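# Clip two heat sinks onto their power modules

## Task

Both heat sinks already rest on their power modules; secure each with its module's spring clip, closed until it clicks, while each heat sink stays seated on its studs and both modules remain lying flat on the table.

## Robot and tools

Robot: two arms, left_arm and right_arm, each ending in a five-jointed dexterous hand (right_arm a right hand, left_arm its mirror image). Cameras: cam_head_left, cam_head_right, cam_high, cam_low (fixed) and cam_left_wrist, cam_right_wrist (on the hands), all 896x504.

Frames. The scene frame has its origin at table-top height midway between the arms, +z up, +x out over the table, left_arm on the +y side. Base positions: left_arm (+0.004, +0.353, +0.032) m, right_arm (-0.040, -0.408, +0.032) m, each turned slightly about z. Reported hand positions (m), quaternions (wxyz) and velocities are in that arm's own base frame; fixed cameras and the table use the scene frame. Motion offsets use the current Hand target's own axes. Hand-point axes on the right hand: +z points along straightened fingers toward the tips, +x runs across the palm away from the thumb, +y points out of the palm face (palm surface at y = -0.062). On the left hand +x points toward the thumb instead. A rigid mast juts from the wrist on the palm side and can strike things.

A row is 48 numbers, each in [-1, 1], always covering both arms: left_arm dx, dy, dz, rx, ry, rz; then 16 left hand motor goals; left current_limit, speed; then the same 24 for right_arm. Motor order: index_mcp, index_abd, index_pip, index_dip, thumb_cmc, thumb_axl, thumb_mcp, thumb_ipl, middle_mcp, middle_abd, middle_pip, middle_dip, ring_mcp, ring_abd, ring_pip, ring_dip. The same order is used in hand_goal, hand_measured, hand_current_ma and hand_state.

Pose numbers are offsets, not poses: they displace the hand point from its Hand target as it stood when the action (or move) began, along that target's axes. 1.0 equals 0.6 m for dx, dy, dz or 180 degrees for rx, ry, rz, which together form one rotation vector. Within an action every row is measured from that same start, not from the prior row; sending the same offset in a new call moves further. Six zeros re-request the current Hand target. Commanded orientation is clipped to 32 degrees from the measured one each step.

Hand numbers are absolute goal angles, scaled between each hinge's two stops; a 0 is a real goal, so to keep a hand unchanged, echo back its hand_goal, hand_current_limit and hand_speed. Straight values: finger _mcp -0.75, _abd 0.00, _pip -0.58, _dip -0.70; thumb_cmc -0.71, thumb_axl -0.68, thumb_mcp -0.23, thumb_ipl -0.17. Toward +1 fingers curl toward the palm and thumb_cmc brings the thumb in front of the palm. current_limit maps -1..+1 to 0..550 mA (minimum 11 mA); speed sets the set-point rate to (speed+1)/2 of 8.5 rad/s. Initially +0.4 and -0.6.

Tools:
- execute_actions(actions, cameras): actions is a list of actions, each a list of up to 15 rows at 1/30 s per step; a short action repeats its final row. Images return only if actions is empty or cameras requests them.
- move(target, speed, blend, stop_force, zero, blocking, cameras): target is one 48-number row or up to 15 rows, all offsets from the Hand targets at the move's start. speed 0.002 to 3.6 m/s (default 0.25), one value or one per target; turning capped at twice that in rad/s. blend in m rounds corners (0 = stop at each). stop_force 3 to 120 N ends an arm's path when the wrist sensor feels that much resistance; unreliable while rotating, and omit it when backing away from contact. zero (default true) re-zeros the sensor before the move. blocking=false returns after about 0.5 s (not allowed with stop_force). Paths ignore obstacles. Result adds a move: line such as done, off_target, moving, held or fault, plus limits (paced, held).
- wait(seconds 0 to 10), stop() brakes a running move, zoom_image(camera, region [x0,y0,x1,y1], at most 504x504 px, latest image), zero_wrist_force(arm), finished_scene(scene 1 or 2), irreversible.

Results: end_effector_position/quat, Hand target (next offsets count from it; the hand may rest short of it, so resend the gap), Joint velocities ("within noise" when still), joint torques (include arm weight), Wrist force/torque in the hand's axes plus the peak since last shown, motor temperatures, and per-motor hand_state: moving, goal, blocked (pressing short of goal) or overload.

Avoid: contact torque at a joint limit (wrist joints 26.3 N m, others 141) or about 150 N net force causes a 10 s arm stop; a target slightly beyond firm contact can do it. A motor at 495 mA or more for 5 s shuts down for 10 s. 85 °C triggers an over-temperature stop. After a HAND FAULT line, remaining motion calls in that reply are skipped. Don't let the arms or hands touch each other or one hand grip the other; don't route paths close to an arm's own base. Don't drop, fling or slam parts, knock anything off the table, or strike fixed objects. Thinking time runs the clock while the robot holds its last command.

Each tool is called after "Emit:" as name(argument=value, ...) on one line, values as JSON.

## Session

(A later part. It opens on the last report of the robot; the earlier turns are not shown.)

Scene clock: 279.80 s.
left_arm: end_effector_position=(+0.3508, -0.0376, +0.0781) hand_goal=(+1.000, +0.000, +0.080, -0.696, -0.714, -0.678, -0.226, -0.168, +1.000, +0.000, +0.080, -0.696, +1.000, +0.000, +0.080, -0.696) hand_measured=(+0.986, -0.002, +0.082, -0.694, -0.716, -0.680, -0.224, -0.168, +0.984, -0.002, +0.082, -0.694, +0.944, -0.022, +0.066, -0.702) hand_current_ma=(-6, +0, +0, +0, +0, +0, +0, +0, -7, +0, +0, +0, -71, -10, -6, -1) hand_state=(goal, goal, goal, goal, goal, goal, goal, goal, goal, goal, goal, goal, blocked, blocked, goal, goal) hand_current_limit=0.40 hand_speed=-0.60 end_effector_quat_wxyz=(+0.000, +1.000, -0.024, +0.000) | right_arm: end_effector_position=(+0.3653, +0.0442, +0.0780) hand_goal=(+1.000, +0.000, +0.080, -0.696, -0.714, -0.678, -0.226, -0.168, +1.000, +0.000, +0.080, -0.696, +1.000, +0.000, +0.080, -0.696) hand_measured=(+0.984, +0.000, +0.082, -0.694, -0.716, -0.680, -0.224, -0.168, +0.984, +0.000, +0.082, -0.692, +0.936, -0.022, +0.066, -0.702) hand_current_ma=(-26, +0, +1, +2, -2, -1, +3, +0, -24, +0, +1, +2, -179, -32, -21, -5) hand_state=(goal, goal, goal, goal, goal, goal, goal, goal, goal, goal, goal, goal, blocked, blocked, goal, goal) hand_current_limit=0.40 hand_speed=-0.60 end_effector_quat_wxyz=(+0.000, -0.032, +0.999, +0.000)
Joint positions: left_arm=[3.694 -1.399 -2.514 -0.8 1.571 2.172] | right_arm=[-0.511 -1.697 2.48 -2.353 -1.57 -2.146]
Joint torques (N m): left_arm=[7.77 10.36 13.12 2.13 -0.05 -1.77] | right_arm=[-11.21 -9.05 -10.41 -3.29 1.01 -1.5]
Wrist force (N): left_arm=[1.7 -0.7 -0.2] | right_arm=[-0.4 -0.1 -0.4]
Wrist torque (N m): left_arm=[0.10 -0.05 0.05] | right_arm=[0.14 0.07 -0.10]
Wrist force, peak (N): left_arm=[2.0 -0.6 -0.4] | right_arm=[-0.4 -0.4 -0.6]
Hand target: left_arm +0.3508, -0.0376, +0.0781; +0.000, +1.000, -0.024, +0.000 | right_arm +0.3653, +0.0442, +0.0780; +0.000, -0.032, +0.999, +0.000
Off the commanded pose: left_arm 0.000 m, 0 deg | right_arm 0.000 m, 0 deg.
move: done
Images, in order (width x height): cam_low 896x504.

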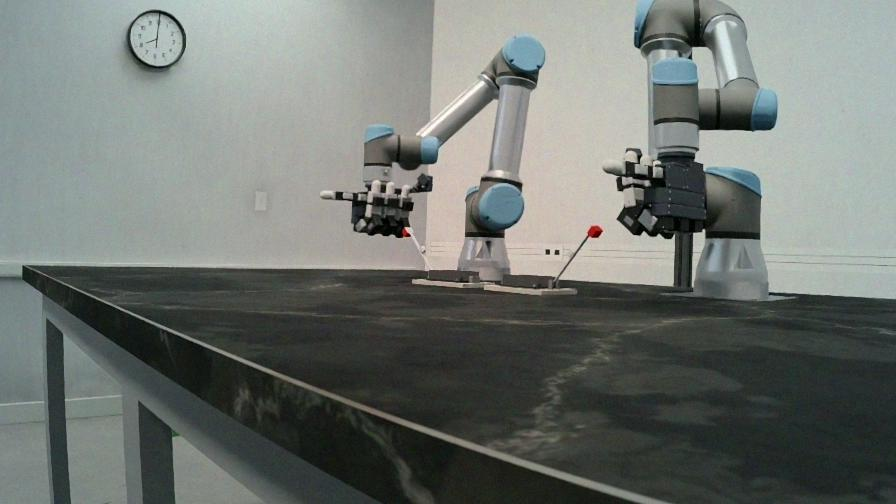

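Emit:
move(target=[[0.0066,0.0,0.0667,0,0,0,1.0,0,0.08,-0.696,-0.714,-0.678,-0.226,-0.168,1.0,0,0.08,-0.696,0.94,-0.02,0.07,-0.696,0.4,-0.6,0,0,0,0,0,0,1.0,0,0.08,-0.696,-0.714,-0.678,-0.226,-0.168,1.0,0,0.08,-0.696,0.93,-0.02,0.07,-0.696,0.4,-0.6],[0.0066,0.0917,0.0667,0,0,0,1.0,0,0.08,-0.696,-0.714,-0.678,-0.226,-0.168,1.0,0,0.08,-0.696,0.94,-0.02,0.07,-0.696,0.4,-0.6,0,0,0,0,0,0,1.0,0,0.08,-0.696,-0.714,-0.678,-0.226,-0.168,1.0,0,0.08,-0.696,0.93,-0.02,0.07,-0.696,0.4,-0.6]], speed=0.08, cameras=["cam_low", "cam_high", "cam_head_left", "cam_head_right", "cam_left_wrist"])

Emit:
zoom_image(camera="cam_low", region=[540, 180, 680, 310])

Emit:
zoom_image(camera="cam_high", region=[400, 100, 600, 220])

Emit:
zoom_image(camera="cam_head_right", region=[220, 310, 440, 430])

Scene clock: 289.93 s.
left_arm: end_effector_position=(+0.3520, -0.0928, +0.0381) hand_goal=(+1.000, +0.000, +0.080, -0.696, -0.714, -0.678, -0.226, -0.168, +1.000, +0.000, +0.080, -0.696, +0.940, -0.020, +0.070, -0.696) hand_measured=(+0.986, -0.002, +0.082, -0.694, -0.716, -0.680, -0.224, -0.168, +0.984, -0.002, +0.082, -0.694, +0.934, -0.028, +0.066, -0.698) hand_current_ma=(-6, +0, +0, +0, +0, +0, +0, +0, -7, +0, +0, +0, -1, -2, +0, +0) hand_state=(goal, goal, goal, goal, goal, goal, goal, goal, goal, goal, goal, goal, goal, goal, goal, goal) hand_current_limit=0.40 hand_speed=-0.60 end_effector_quat_wxyz=(+0.000, +1.000, -0.024, +0.000) | right_arm: end_effector_position=(+0.3653, +0.0442, +0.0780) hand_goal=(+1.000, +0.000, +0.080, -0.696, -0.714, -0.678, -0.226, -0.168, +1.000, +0.000, +0.080, -0.696, +0.930, -0.020, +0.070, -0.696) hand_measured=(+0.984, +0.000, +0.082, -0.694, -0.716, -0.680, -0.224, -0.168, +0.984, +0.000, +0.082, -0.692, +0.924, -0.028, +0.066, -0.698) hand_current_ma=(-26, +0, +1, +2, -2, -1, +3, +0, -24, +0, +1, +2, -7, -7, -3, -2) hand_state=(goal, goal, goal, goal, goal, goal, goal, goal, goal, goal, goal, goal, goal, goal, goal, goal) hand_current_limit=0.40 hand_speed=-0.60 end_effector_quat_wxyz=(+0.000, -0.032, +0.999, +0.000)
Joint positions: left_arm=[3.532 -1.52 -2.573 -0.621 1.571 2.01] | right_arm=[-0.511 -1.697 2.48 -2.353 -1.57 -2.146]
Joint torques (N m): left_arm=[-1.15 5.19 28.08 3.45 2.11 1.38] | right_arm=[-9.91 -14.99 -10.56 -2.64 0.97 -1.18]
Wrist force (N): left_arm=[2.0 -0.4 -0.2] | right_arm=[-0.4 -0.1 -0.3]
Wrist torque (N m): left_arm=[0.16 -0.08 0.06] | right_arm=[0.13 0.07 -0.10]
Wrist force, peak (N): left_arm=[2.1 -1.7 -0.3] | right_arm=[-0.6 -0.1 -0.4]
Hand target: left_arm +0.3521, -0.0928, +0.0381; +0.000, +1.000, -0.024, +0.000 | right_arm +0.3653, +0.0442, +0.0780; +0.000, -0.032, +0.999, +0.000
Off the commanded pose: left_arm 0.000 m, 0 deg | right_arm 0.000 m, 0 deg.
move: done
camera_calibration:
cam_left_wrist: T_world_to_cam=[[-0.746082, 0.665853, 0.00110148, 0.286054], [0.46681, 0.521875, 0.713957, -0.189832], [0.474816, 0.533185, -0.700189, 0.0372225], [0, 0, 0, 1]] pos_world=[0.284361, -0.111248, 0.161279]
Images, in order (width x height): cam_head_left 896x504, cam_head_right 896x504, cam_high 896x504, cam_low 896x504, cam_left_wrist 896x504.

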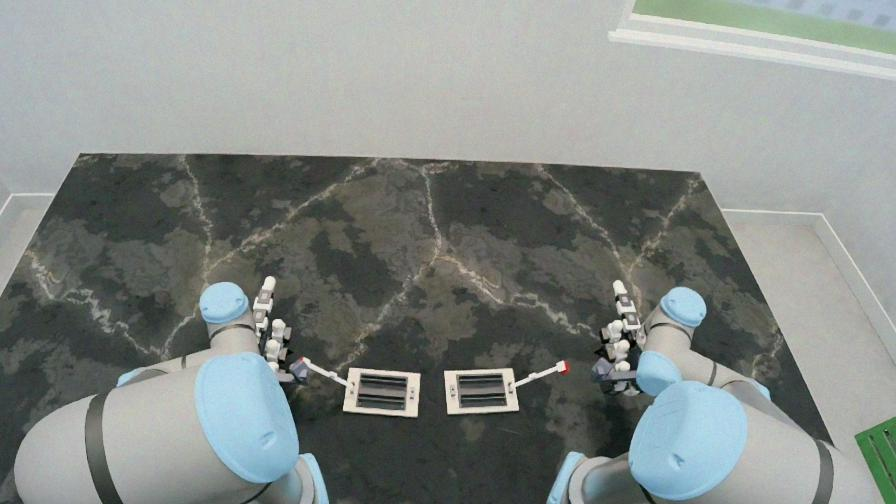

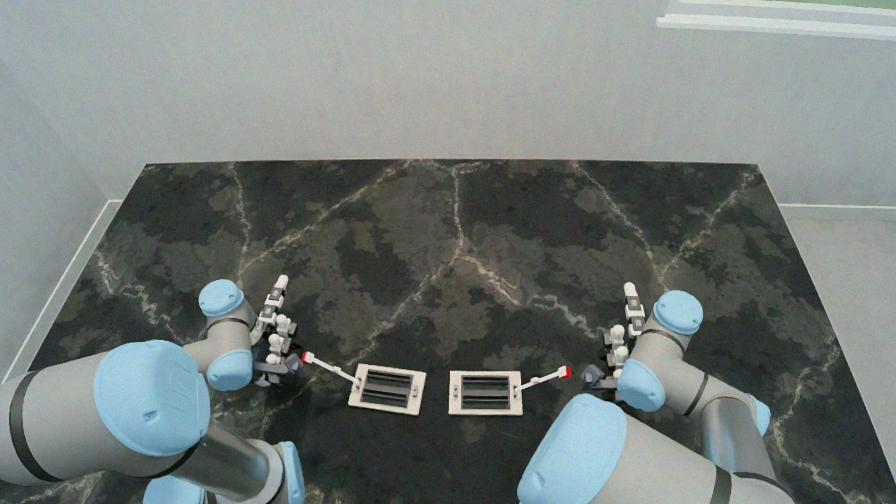

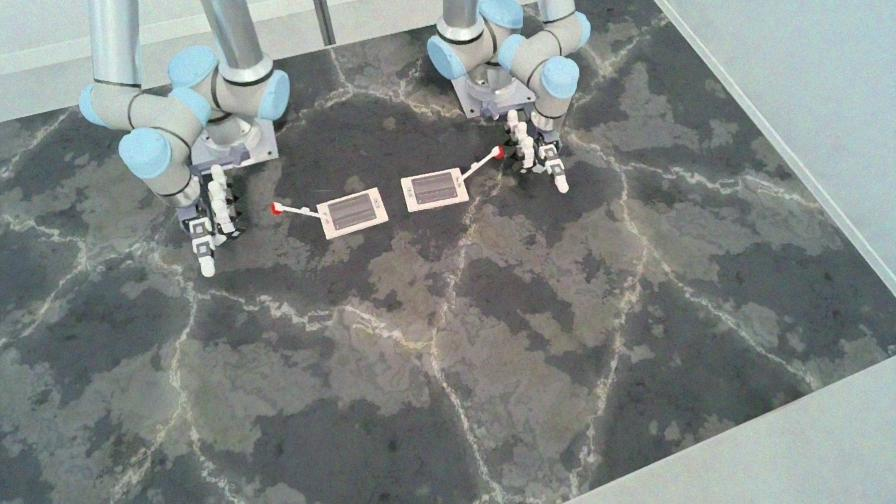

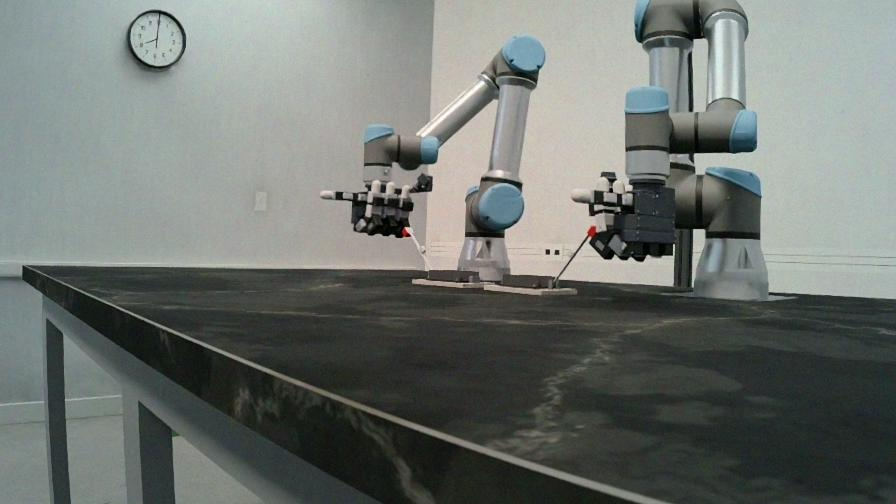

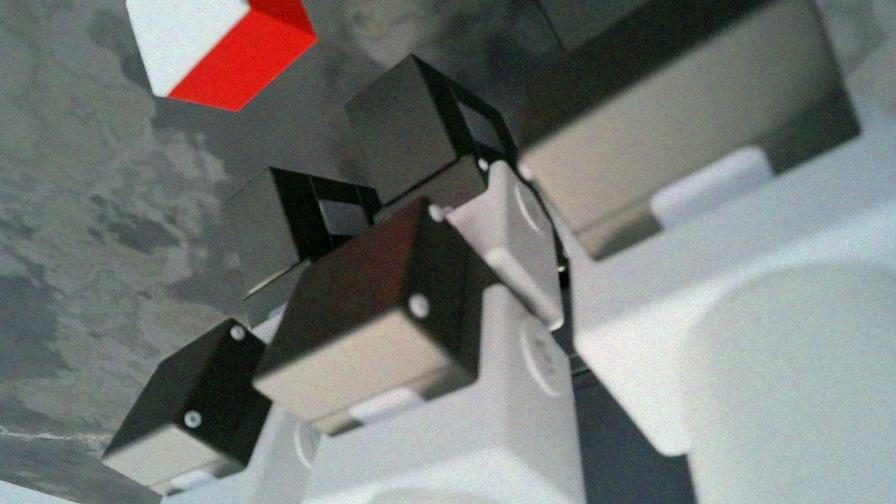

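Scaled by 3.600.

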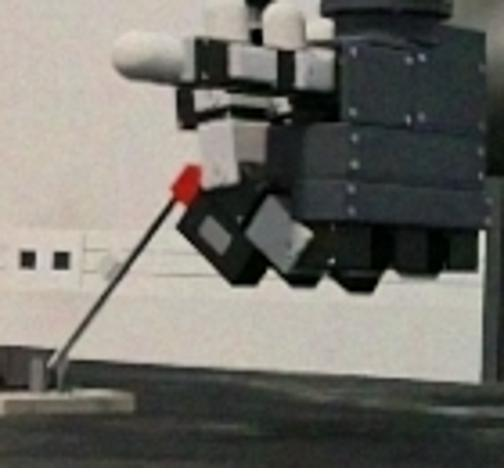

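Scaled by 2.520.

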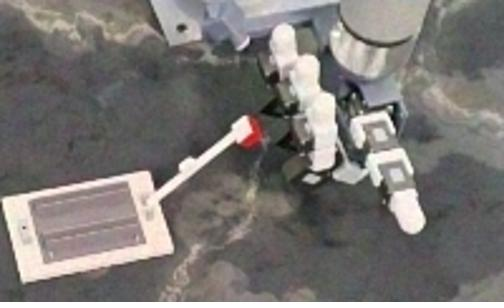

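Scaled by 2.291.

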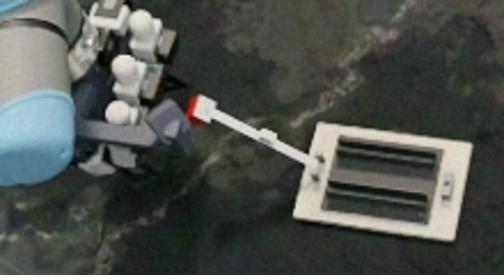

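Emit:
move(target=[[0,0.0383,0,0,0,0,1.0,0,0.08,-0.696,-0.714,-0.678,-0.226,-0.168,1.0,0,0.08,-0.696,0.94,-0.02,0.07,-0.696,0.4,-0.6,0,0,0,0,0,0,1.0,0,0.08,-0.696,-0.714,-0.678,-0.226,-0.168,1.0,0,0.08,-0.696,0.93,-0.02,0.07,-0.696,0.4,-0.6],[0,0.0608,-0.0208,0,0,0,1.0,0,0.08,-0.696,-0.714,-0.678,-0.226,-0.168,1.0,0,0.08,-0.696,0.94,-0.02,0.07,-0.696,0.4,-0.6,0,0,0,0,0,0,1.0,0,0.08,-0.696,-0.714,-0.678,-0.226,-0.168,1.0,0,0.08,-0.696,0.93,-0.02,0.07,-0.696,0.4,-0.6]], speed=0.03, stop_force=8, cameras=["cam_low", "cam_high", "cam_left_wrist", "cam_head_right"])

Emit:
zoom_image(camera="cam_low", region=[520, 180, 660, 310])

Emit:
zoom_image(camera="cam_high", region=[400, 100, 600, 220])

Scene clock: 320.70 s.
left_arm: end_effector_position=(+0.3503, -0.1292, +0.0506) hand_goal=(+1.000, +0.000, +0.080, -0.696, -0.714, -0.678, -0.226, -0.168, +1.000, +0.000, +0.080, -0.696, +0.940, -0.020, +0.070, -0.696) hand_measured=(+0.986, -0.002, +0.082, -0.694, -0.716, -0.680, -0.224, -0.168, +0.984, -0.002, +0.082, -0.694, +0.934, -0.028, +0.066, -0.698) hand_current_ma=(-6, +0, +0, +0, +0, +0, +0, +0, -7, +0, +0, +0, -1, -2, +0, +0) hand_state=(goal, goal, goal, goal, goal, goal, goal, goal, goal, goal, goal, goal, goal, goal, goal, goal) hand_current_limit=0.40 hand_speed=-0.60 end_effector_quat_wxyz=(+0.000, +1.000, -0.024, +0.000) | right_arm: end_effector_position=(+0.3653, +0.0442, +0.0780) hand_goal=(+1.000, +0.000, +0.080, -0.696, -0.714, -0.678, -0.226, -0.168, +1.000, +0.000, +0.080, -0.696, +0.930, -0.020, +0.070, -0.696) hand_measured=(+0.984, +0.000, +0.082, -0.694, -0.716, -0.680, -0.224, -0.168, +0.984, +0.000, +0.082, -0.692, +0.924, -0.028, +0.066, -0.698) hand_current_ma=(-26, +0, +1, +2, -2, -1, +3, +0, -24, +0, +1, +2, -7, -7, -3, -2) hand_state=(goal, goal, goal, goal, goal, goal, goal, goal, goal, goal, goal, goal, goal, goal, goal, goal) hand_current_limit=0.40 hand_speed=-0.60 end_effector_quat_wxyz=(+0.000, -0.032, +0.999, +0.000)
Joint positions: left_arm=[3.422 -1.48 -2.555 -0.678 1.571 1.899] | right_arm=[-0.511 -1.697 2.48 -2.353 -1.57 -2.146]
Joint torques (N m): left_arm=[7.3 4.08 5.71 3.96 1.84 2.64] | right_arm=[-7.83 -18.05 -10.76 -1.93 0.91 -1.01]
Wrist force (N): left_arm=[2.2 -1.0 -0.3] | right_arm=[-0.4 -0.1 -0.2]
Wrist torque (N m): left_arm=[0.08 -0.14 0.15] | right_arm=[0.12 0.07 -0.10]
Wrist force, peak (N): left_arm=[2.2 -1.2 -0.2] | right_arm=[-0.6 0.0 -0.4]
Hand target: left_arm +0.3503, -0.1292, +0.0506; +0.000, +1.000, -0.024, +0.000 | right_arm +0.3653, +0.0442, +0.0780; +0.000, -0.032, +0.999, +0.000
Off the commanded pose: left_arm 0.000 m, 0 deg | right_arm 0.000 m, 0 deg.
move: done
camera_calibration:
cam_left_wrist: T_world_to_cam=[[-0.746113, 0.665819, 0.00115019, 0.309004], [0.466753, 0.521808, 0.714044, -0.178975], [0.474823, 0.533294, -0.7001, 0.0661889], [0, 0, 0, 1]] pos_world=[0.282661, -0.147648, 0.17378]
Images, in order (width x height): cam_head_right 896x504, cam_high 896x504, cam_low 896x504, cam_left_wrist 896x504.

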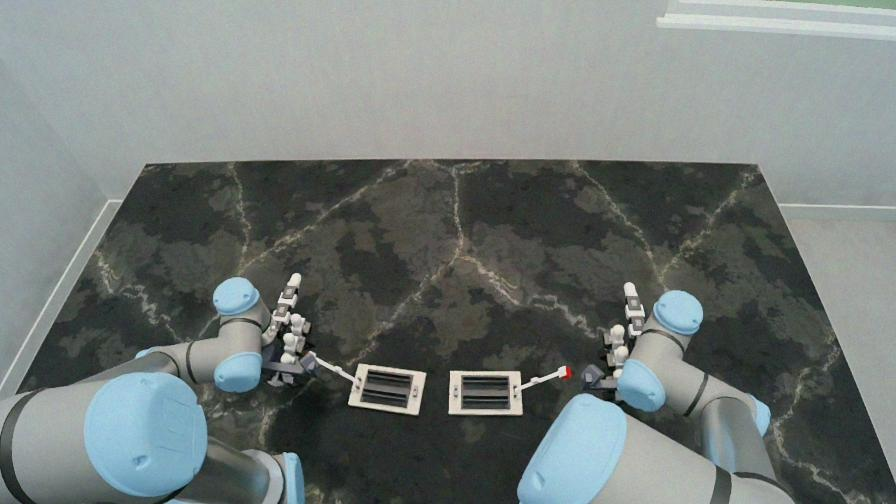

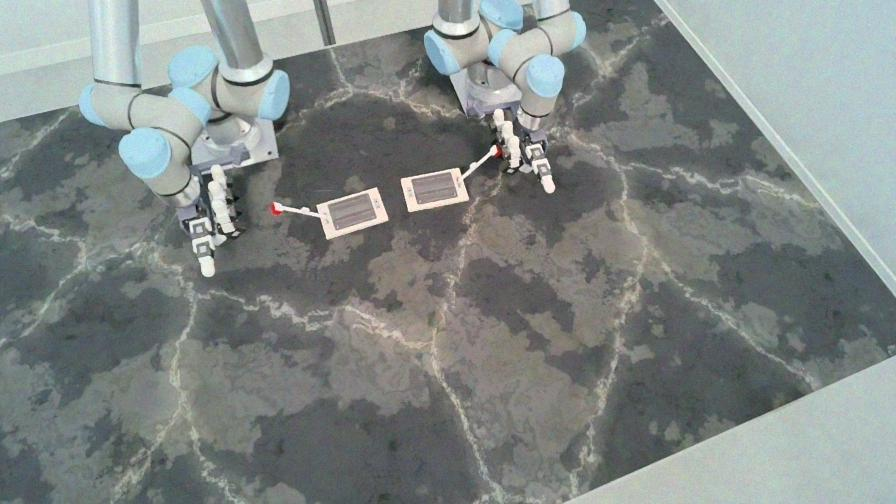

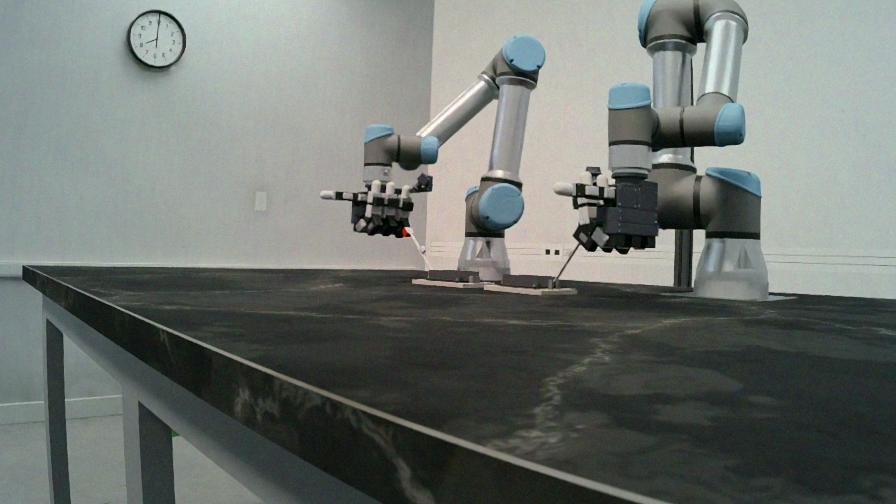

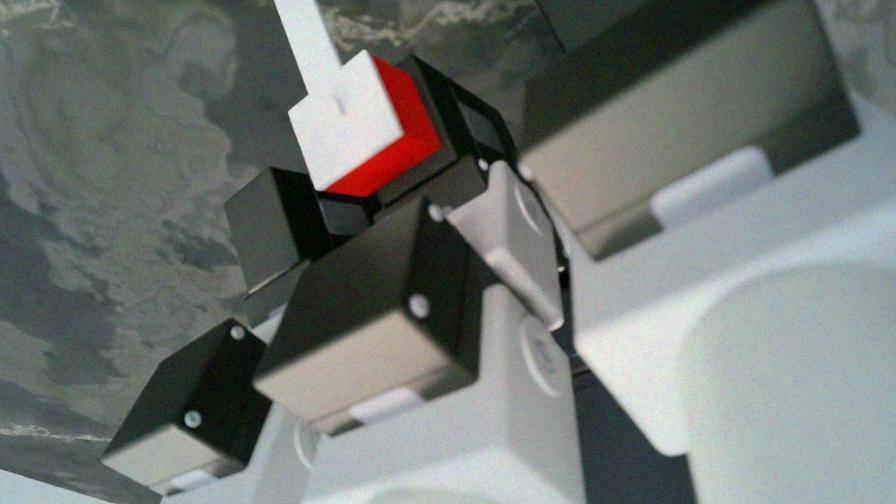

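Scaled by 3.600.

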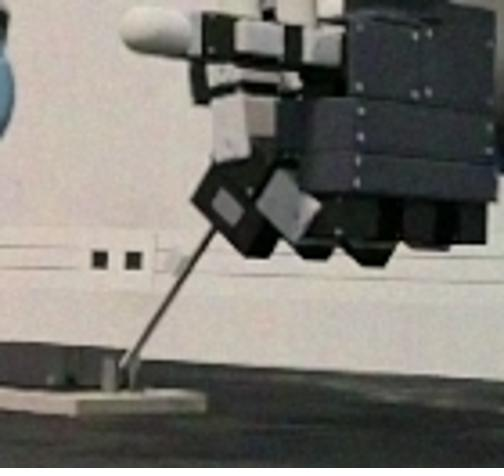

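Scaled by 2.520.

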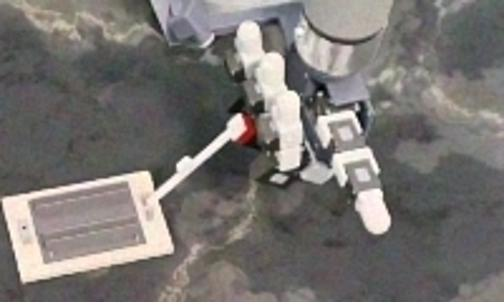

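Emit:
move(target=[[0,0.0258,-0.0158,0,0,0,1.0,0,0.08,-0.696,-0.714,-0.678,-0.226,-0.168,1.0,0,0.08,-0.696,0.94,-0.02,0.07,-0.696,0.4,-0.6,0,0,0,0,0,0,1.0,0,0.08,-0.696,-0.714,-0.678,-0.226,-0.168,1.0,0,0.08,-0.696,0.93,-0.02,0.07,-0.696,0.4,-0.6]], speed=0.03, stop_force=8, cameras=["cam_low", "cam_high", "cam_left_wrist", "cam_head_right"])

Emit:
zoom_image(camera="cam_low", region=[520, 180, 660, 310])

Emit:
zoom_image(camera="cam_high", region=[400, 100, 600, 220])

Scene clock: 337.03 s.
left_arm: end_effector_position=(+0.3496, -0.1447, +0.0601) hand_goal=(+1.000, +0.000, +0.080, -0.696, -0.714, -0.678, -0.226, -0.168, +1.000, +0.000, +0.080, -0.696, +0.940, -0.020, +0.070, -0.696) hand_measured=(+0.986, -0.002, +0.082, -0.694, -0.716, -0.680, -0.224, -0.168, +0.984, -0.002, +0.082, -0.694, +0.934, -0.028, +0.066, -0.698) hand_current_ma=(-6, +0, +0, +0, +0, +0, +0, +0, -7, +0, +0, +0, -1, -2, +0, +0) hand_state=(goal, goal, goal, goal, goal, goal, goal, goal, goal, goal, goal, goal, goal, goal, goal, goal) hand_current_limit=0.40 hand_speed=-0.60 end_effector_quat_wxyz=(+0.000, +1.000, -0.024, +0.000) | right_arm: end_effector_position=(+0.3653, +0.0442, +0.0780) hand_goal=(+1.000, +0.000, +0.080, -0.696, -0.714, -0.678, -0.226, -0.168, +1.000, +0.000, +0.080, -0.696, +0.930, -0.020, +0.070, -0.696) hand_measured=(+0.984, +0.000, +0.082, -0.694, -0.716, -0.680, -0.224, -0.168, +0.984, +0.000, +0.082, -0.692, +0.924, -0.028, +0.066, -0.698) hand_current_ma=(-26, +0, +1, +2, -2, -1, +3, +0, -24, +0, +1, +2, -7, -7, -3, -2) hand_state=(goal, goal, goal, goal, goal, goal, goal, goal, goal, goal, goal, goal, goal, goal, goal, goal) hand_current_limit=0.40 hand_speed=-0.60 end_effector_quat_wxyz=(+0.000, -0.032, +0.999, +0.000)
Joint positions: left_arm=[3.374 -1.454 -2.539 -0.72 1.571 1.851] | right_arm=[-0.511 -1.697 2.48 -2.353 -1.57 -2.146]
Joint torques (N m): left_arm=[8.69 3.76 6.37 4 1.35 2.72] | right_arm=[-6.63 -17.91 -11.29 -1.26 0.92 -0.55]
Wrist force (N): left_arm=[2.3 -1.1 0.0] | right_arm=[-0.1 -0.1 -0.3]
Wrist torque (N m): left_arm=[0.03 -0.15 0.16] | right_arm=[0.14 0.03 -0.08]
Wrist force, peak (N): left_arm=[2.6 -1.1 -0.4] | right_arm=[-0.7 -0.1 -0.4]
Hand target: left_arm +0.3496, -0.1447, +0.0601; +0.000, +1.000, -0.024, +0.000 | right_arm +0.3653, +0.0442, +0.0780; +0.000, -0.032, +0.999, +0.000
Off the commanded pose: left_arm 0.000 m, 0 deg | right_arm 0.000 m, 0 deg.
move: done
camera_calibration:
cam_left_wrist: T_world_to_cam=[[-0.746082, 0.665853, 0.00110148, 0.318723], [0.46681, 0.521875, 0.713957, -0.177215], [0.474816, 0.533185, -0.700189, 0.081416], [0, 0, 0, 1]] pos_world=[0.281861, -0.163148, 0.183179]
Images, in order (width x height): cam_head_right 896x504, cam_high 896x504, cam_low 896x504, cam_left_wrist 896x504.

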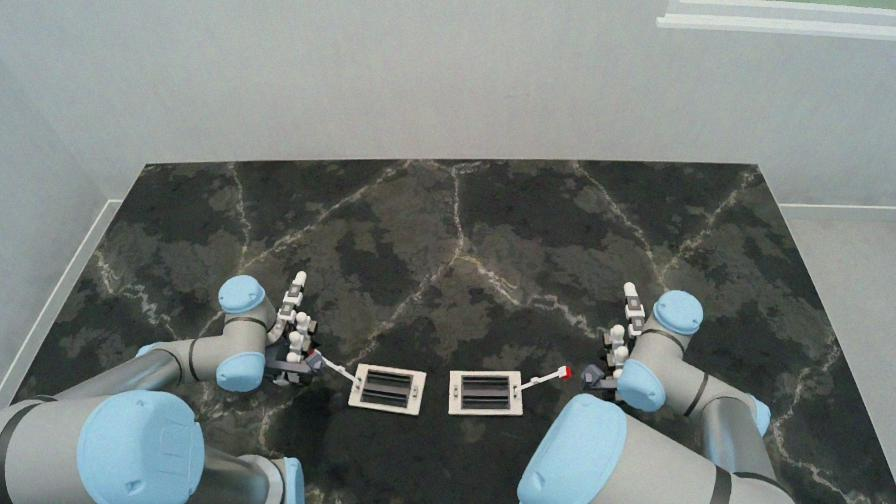

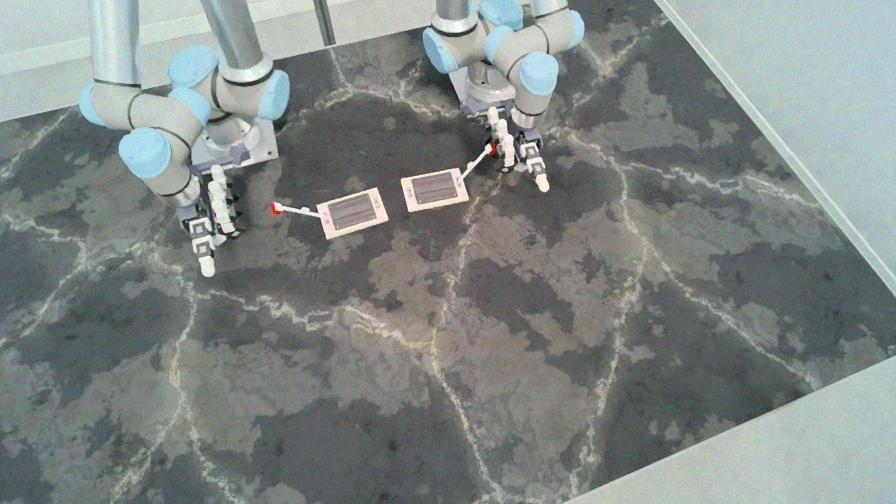

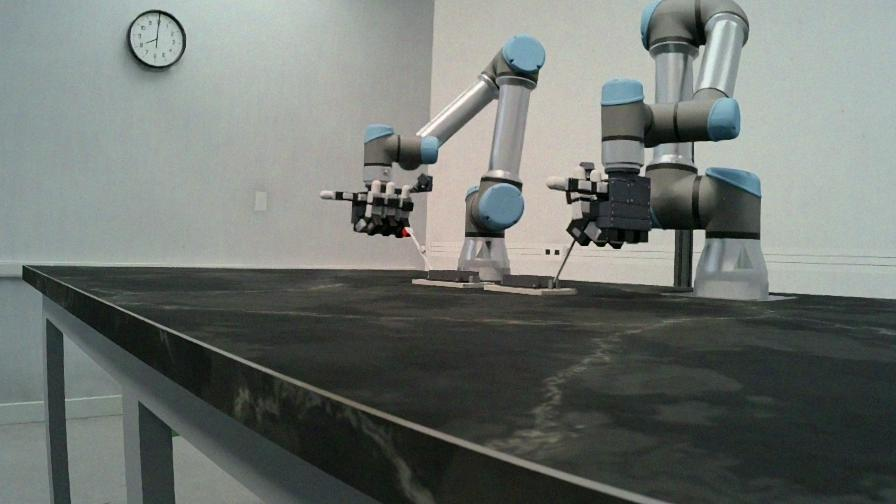

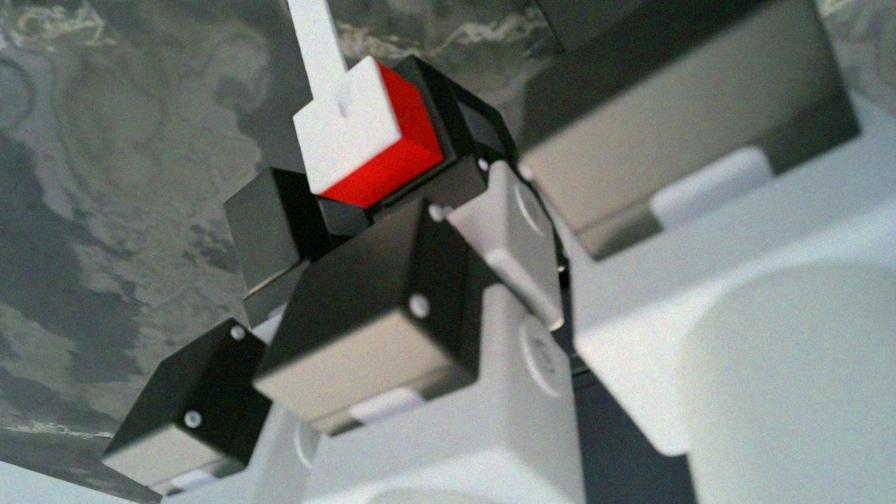

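Scaled by 3.600.

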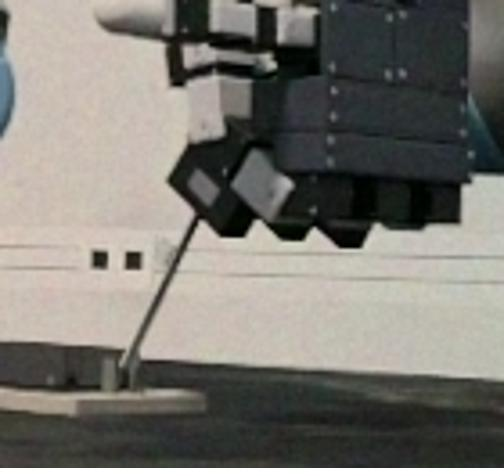

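Scaled by 2.520.

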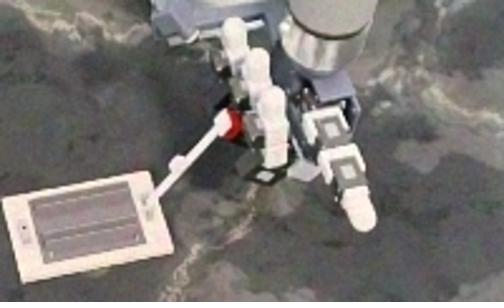

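Emit:
move(target=[[0,0.05,-0.02,0,0,0,1.0,0,0.08,-0.696,-0.714,-0.678,-0.226,-0.168,1.0,0,0.08,-0.696,0.94,-0.02,0.07,-0.696,0.4,-0.6,0,0,0,0,0,0,1.0,0,0.08,-0.696,-0.714,-0.678,-0.226,-0.168,1.0,0,0.08,-0.696,0.93,-0.02,0.07,-0.696,0.4,-0.6]], speed=0.03, stop_force=8, cameras=["cam_low", "cam_high", "cam_left_wrist"])

Emit:
zoom_image(camera="cam_low", region=[500, 180, 640, 310])

Emit:
zoom_image(camera="cam_high", region=[400, 100, 600, 220])

Scene clock: 343.77 s.
left_arm: end_effector_position=(+0.3481, -0.1746, +0.0721) hand_goal=(+1.000, +0.000, +0.080, -0.696, -0.714, -0.678, -0.226, -0.168, +1.000, +0.000, +0.080, -0.696, +0.940, -0.020, +0.070, -0.696) hand_measured=(+0.986, -0.002, +0.082, -0.694, -0.716, -0.680, -0.224, -0.168, +0.984, -0.002, +0.082, -0.694, +0.934, -0.028, +0.066, -0.698) hand_current_ma=(-6, +0, +0, +0, +0, +0, +0, +0, -7, +0, +0, +0, -1, -2, +0, +0) hand_state=(goal, goal, goal, goal, goal, goal, goal, goal, goal, goal, goal, goal, goal, goal, goal, goal) hand_current_limit=0.40 hand_speed=-0.60 end_effector_quat_wxyz=(+0.000, +1.000, -0.024, +0.000) | right_arm: end_effector_position=(+0.3653, +0.0442, +0.0780) hand_goal=(+1.000, +0.000, +0.080, -0.696, -0.714, -0.678, -0.226, -0.168, +1.000, +0.000, +0.080, -0.696, +0.930, -0.020, +0.070, -0.696) hand_measured=(+0.984, +0.000, +0.082, -0.694, -0.716, -0.680, -0.224, -0.168, +0.984, +0.000, +0.082, -0.692, +0.924, -0.028, +0.066, -0.698) hand_current_ma=(-26, +0, +1, +2, -2, -1, +3, +0, -24, +0, +1, +2, -7, -7, -3, -2) hand_state=(goal, goal, goal, goal, goal, goal, goal, goal, goal, goal, goal, goal, goal, goal, goal, goal) hand_current_limit=0.40 hand_speed=-0.60 end_effector_quat_wxyz=(+0.000, -0.032, +0.999, +0.000)
Joint positions: left_arm=[3.28 -1.433 -2.51 -0.77 1.571 1.757] | right_arm=[-0.511 -1.697 2.48 -2.353 -1.57 -2.146]
Joint torques (N m): left_arm=[9.62 2.65 7.88 4.09 1.7 2.53] | right_arm=[-3.69 -17.62 -9.61 -1.44 0.71 -0.19]
Wrist force (N): left_arm=[2.4 -1.1 -0.1] | right_arm=[-0.3 -0.1 -0.2]
Wrist torque (N m): left_arm=[0.04 -0.14 0.14] | right_arm=[0.13 0.05 -0.09]
Wrist force, peak (N): left_arm=[2.7 -1.4 -0.2] | right_arm=[-0.6 -0.1 -0.4]
Hand target: left_arm +0.3481, -0.1746, +0.0721; +0.000, +1.000, -0.024, +0.000 | right_arm +0.3653, +0.0442, +0.0780; +0.000, -0.032, +0.999, +0.000
Off the commanded pose: left_arm 0.000 m, 0 deg | right_arm 0.000 m, 0 deg.
move: done
camera_calibration:
cam_left_wrist: T_world_to_cam=[[-0.746113, 0.665819, 0.00115019, 0.337566], [0.466753, 0.521808, 0.714044, -0.169539], [0.474823, 0.533294, -0.7001, 0.106427], [0, 0, 0, 1]] pos_world=[0.280461, -0.193048, 0.19518]
Images, in order (width x height): cam_high 896x504, cam_low 896x504, cam_left_wrist 896x504.

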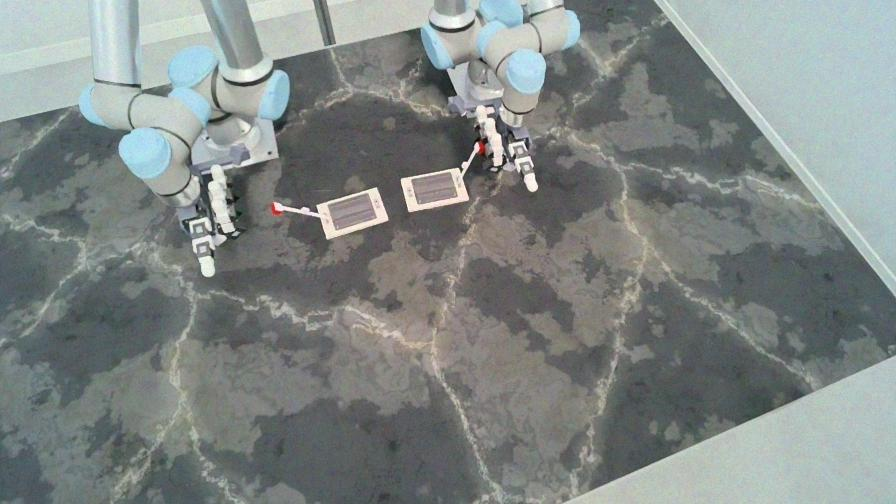

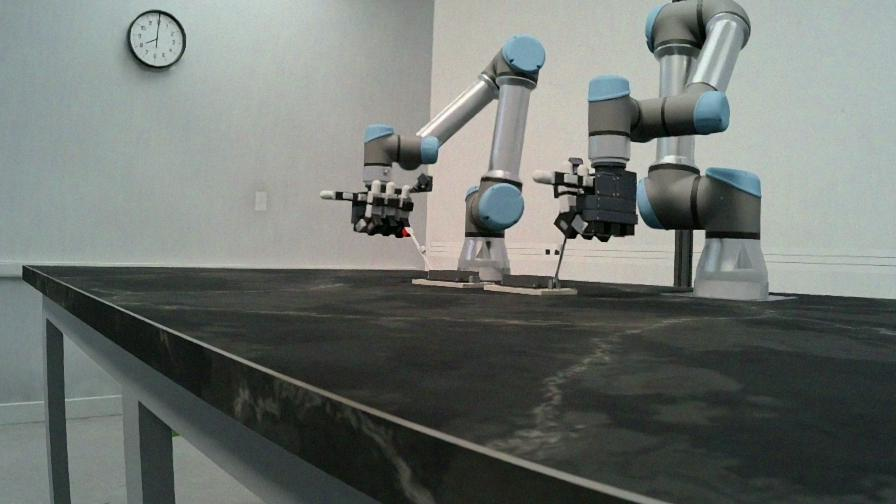

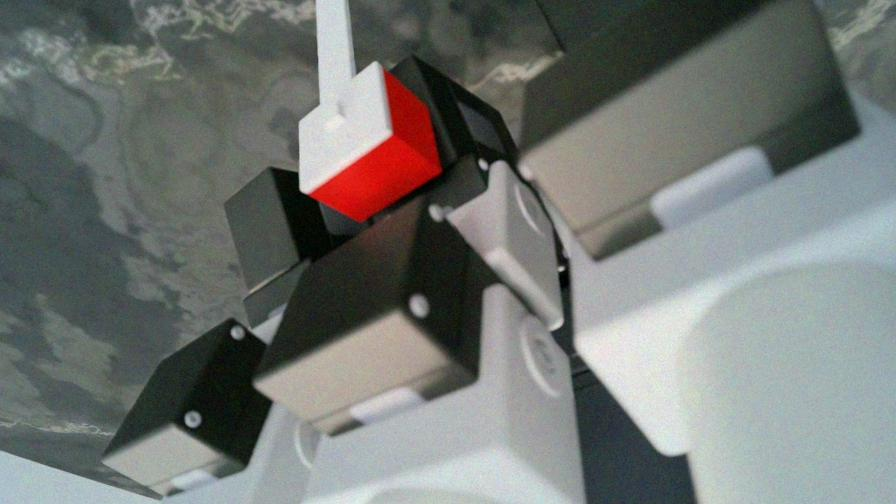

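Scaled by 3.600.

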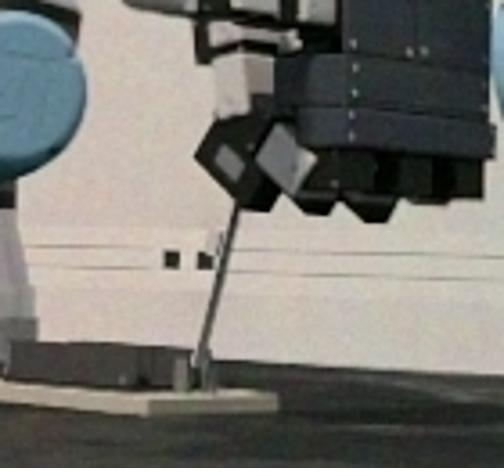

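Scaled by 2.520.

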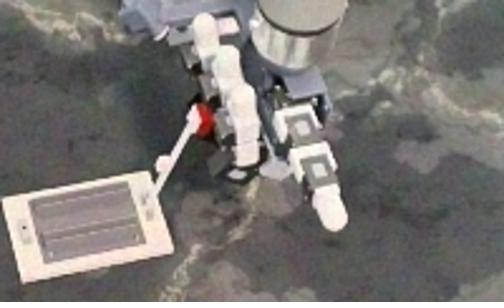

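Emit:
move(target=[0,-0.0133,0,0,0,0,1.0,0,0.08,-0.696,-0.714,-0.678,-0.226,-0.168,1.0,0,0.08,-0.696,0.94,-0.02,0.07,-0.696,0.4,-0.6,0,0,0,0,0,0,1.0,0,0.08,-0.696,-0.714,-0.678,-0.226,-0.168,1.0,0,0.08,-0.696,0.93,-0.02,0.07,-0.696,0.4,-0.6], speed=0.03, cameras=["cam_low", "cam_high", "cam_left_wrist"])

Emit:
zoom_image(camera="cam_low", region=[500, 180, 640, 310])

Scene clock: 350.13 s.
left_arm: end_effector_position=(+0.3485, -0.1666, +0.0721) hand_goal=(+1.000, +0.000, +0.080, -0.696, -0.714, -0.678, -0.226, -0.168, +1.000, +0.000, +0.080, -0.696, +0.940, -0.020, +0.070, -0.696) hand_measured=(+0.986, -0.002, +0.082, -0.694, -0.716, -0.680, -0.224, -0.168, +0.984, -0.002, +0.082, -0.694, +0.934, -0.028, +0.066, -0.698) hand_current_ma=(-6, +0, +0, +0, +0, +0, +0, +0, -7, +0, +0, +0, -1, -2, +0, +0) hand_state=(goal, goal, goal, goal, goal, goal, goal, goal, goal, goal, goal, goal, goal, goal, goal, goal) hand_current_limit=0.40 hand_speed=-0.60 end_effector_quat_wxyz=(+0.000, +1.000, -0.024, +0.000) | right_arm: end_effector_position=(+0.3653, +0.0442, +0.0780) hand_goal=(+1.000, +0.000, +0.080, -0.696, -0.714, -0.678, -0.226, -0.168, +1.000, +0.000, +0.080, -0.696, +0.930, -0.020, +0.070, -0.696) hand_measured=(+0.984, +0.000, +0.082, -0.694, -0.716, -0.680, -0.224, -0.168, +0.984, +0.000, +0.082, -0.692, +0.924, -0.028, +0.066, -0.698) hand_current_ma=(-26, +0, +1, +2, -2, -1, +3, +0, -24, +0, +1, +2, -7, -7, -3, -2) hand_state=(goal, goal, goal, goal, goal, goal, goal, goal, goal, goal, goal, goal, goal, goal, goal, goal) hand_current_limit=0.40 hand_speed=-0.60 end_effector_quat_wxyz=(+0.000, -0.032, +0.999, +0.000)
Joint positions: left_arm=[3.305 -1.428 -2.514 -0.771 1.571 1.783] | right_arm=[-0.511 -1.697 2.48 -2.353 -1.57 -2.146]
Joint torques (N m): left_arm=[-7.82 14.35 11.45 1.34 1.55 -2.1] | right_arm=[-3.19 -18.01 -10.31 -1.35 0.85 0]
Wrist force (N): left_arm=[2.1 -1.1 -0.2] | right_arm=[-0.3 -0.1 -0.3]
Wrist torque (N m): left_arm=[0.05 -0.11 0.09] | right_arm=[0.13 0.05 -0.09]
Wrist force, peak (N): left_arm=[2.5 -1.0 0.0] | right_arm=[-0.7 -0.2 -0.3]
Hand target: left_arm +0.3485, -0.1667, +0.0721; +0.000, +1.000, -0.024, +0.000 | right_arm +0.3653, +0.0442, +0.0780; +0.000, -0.032, +0.999, +0.000
Off the commanded pose: left_arm 0.000 m, 0 deg | right_arm 0.000 m, 0 deg.
move: done
camera_calibration:
cam_left_wrist: T_world_to_cam=[[-0.74598, 0.665967, 0.00115064, 0.332454], [0.466862, 0.521719, 0.714038, -0.1739], [0.474926, 0.533195, -0.700106, 0.101972], [0, 0, 0, 1]] pos_world=[0.280762, -0.185048, 0.19518]
Images, in order (width x height): cam_high 896x504, cam_low 896x504, cam_left_wrist 896x504.

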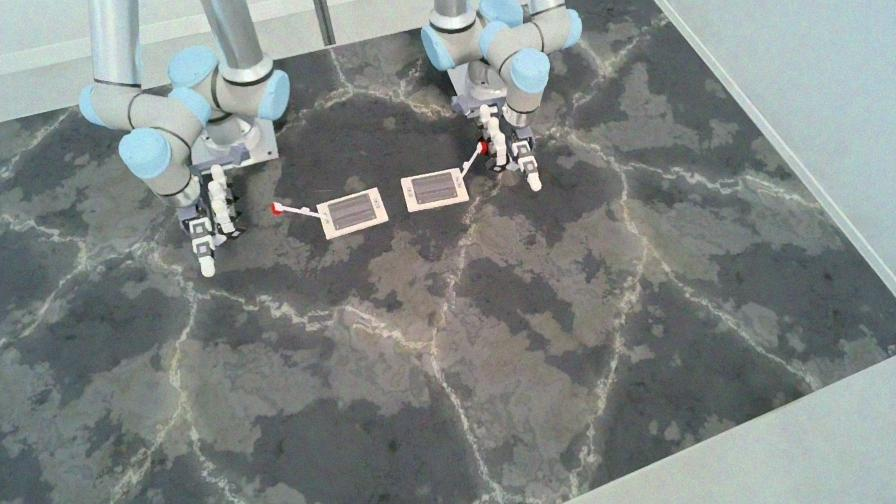

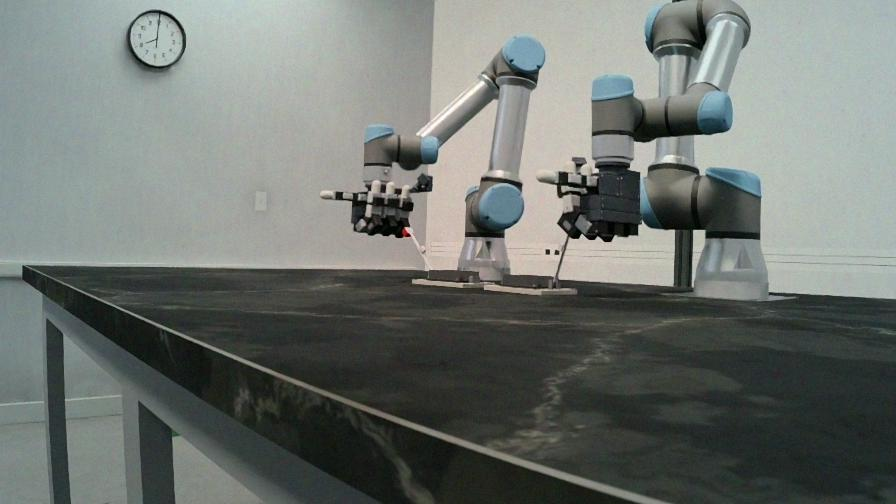

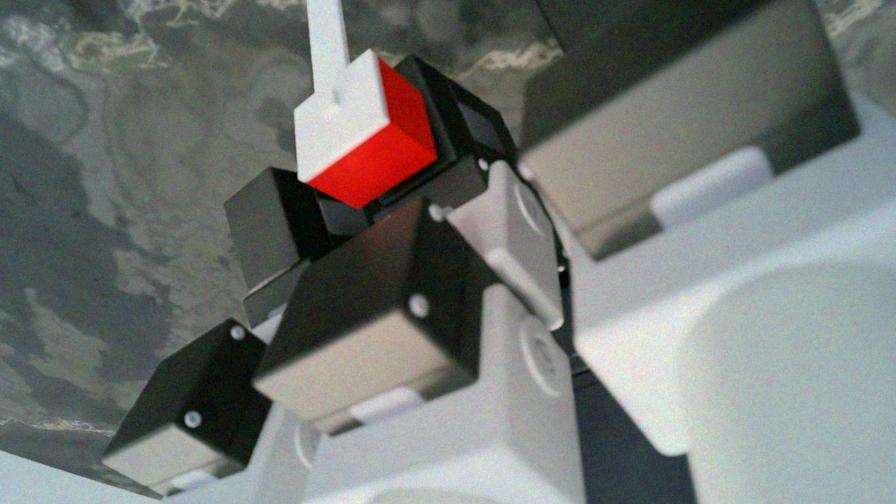

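Scaled by 3.600.

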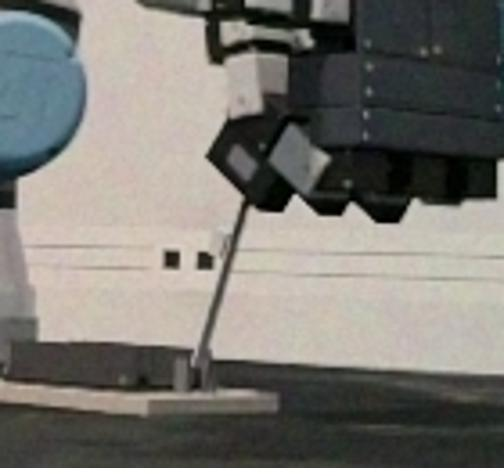

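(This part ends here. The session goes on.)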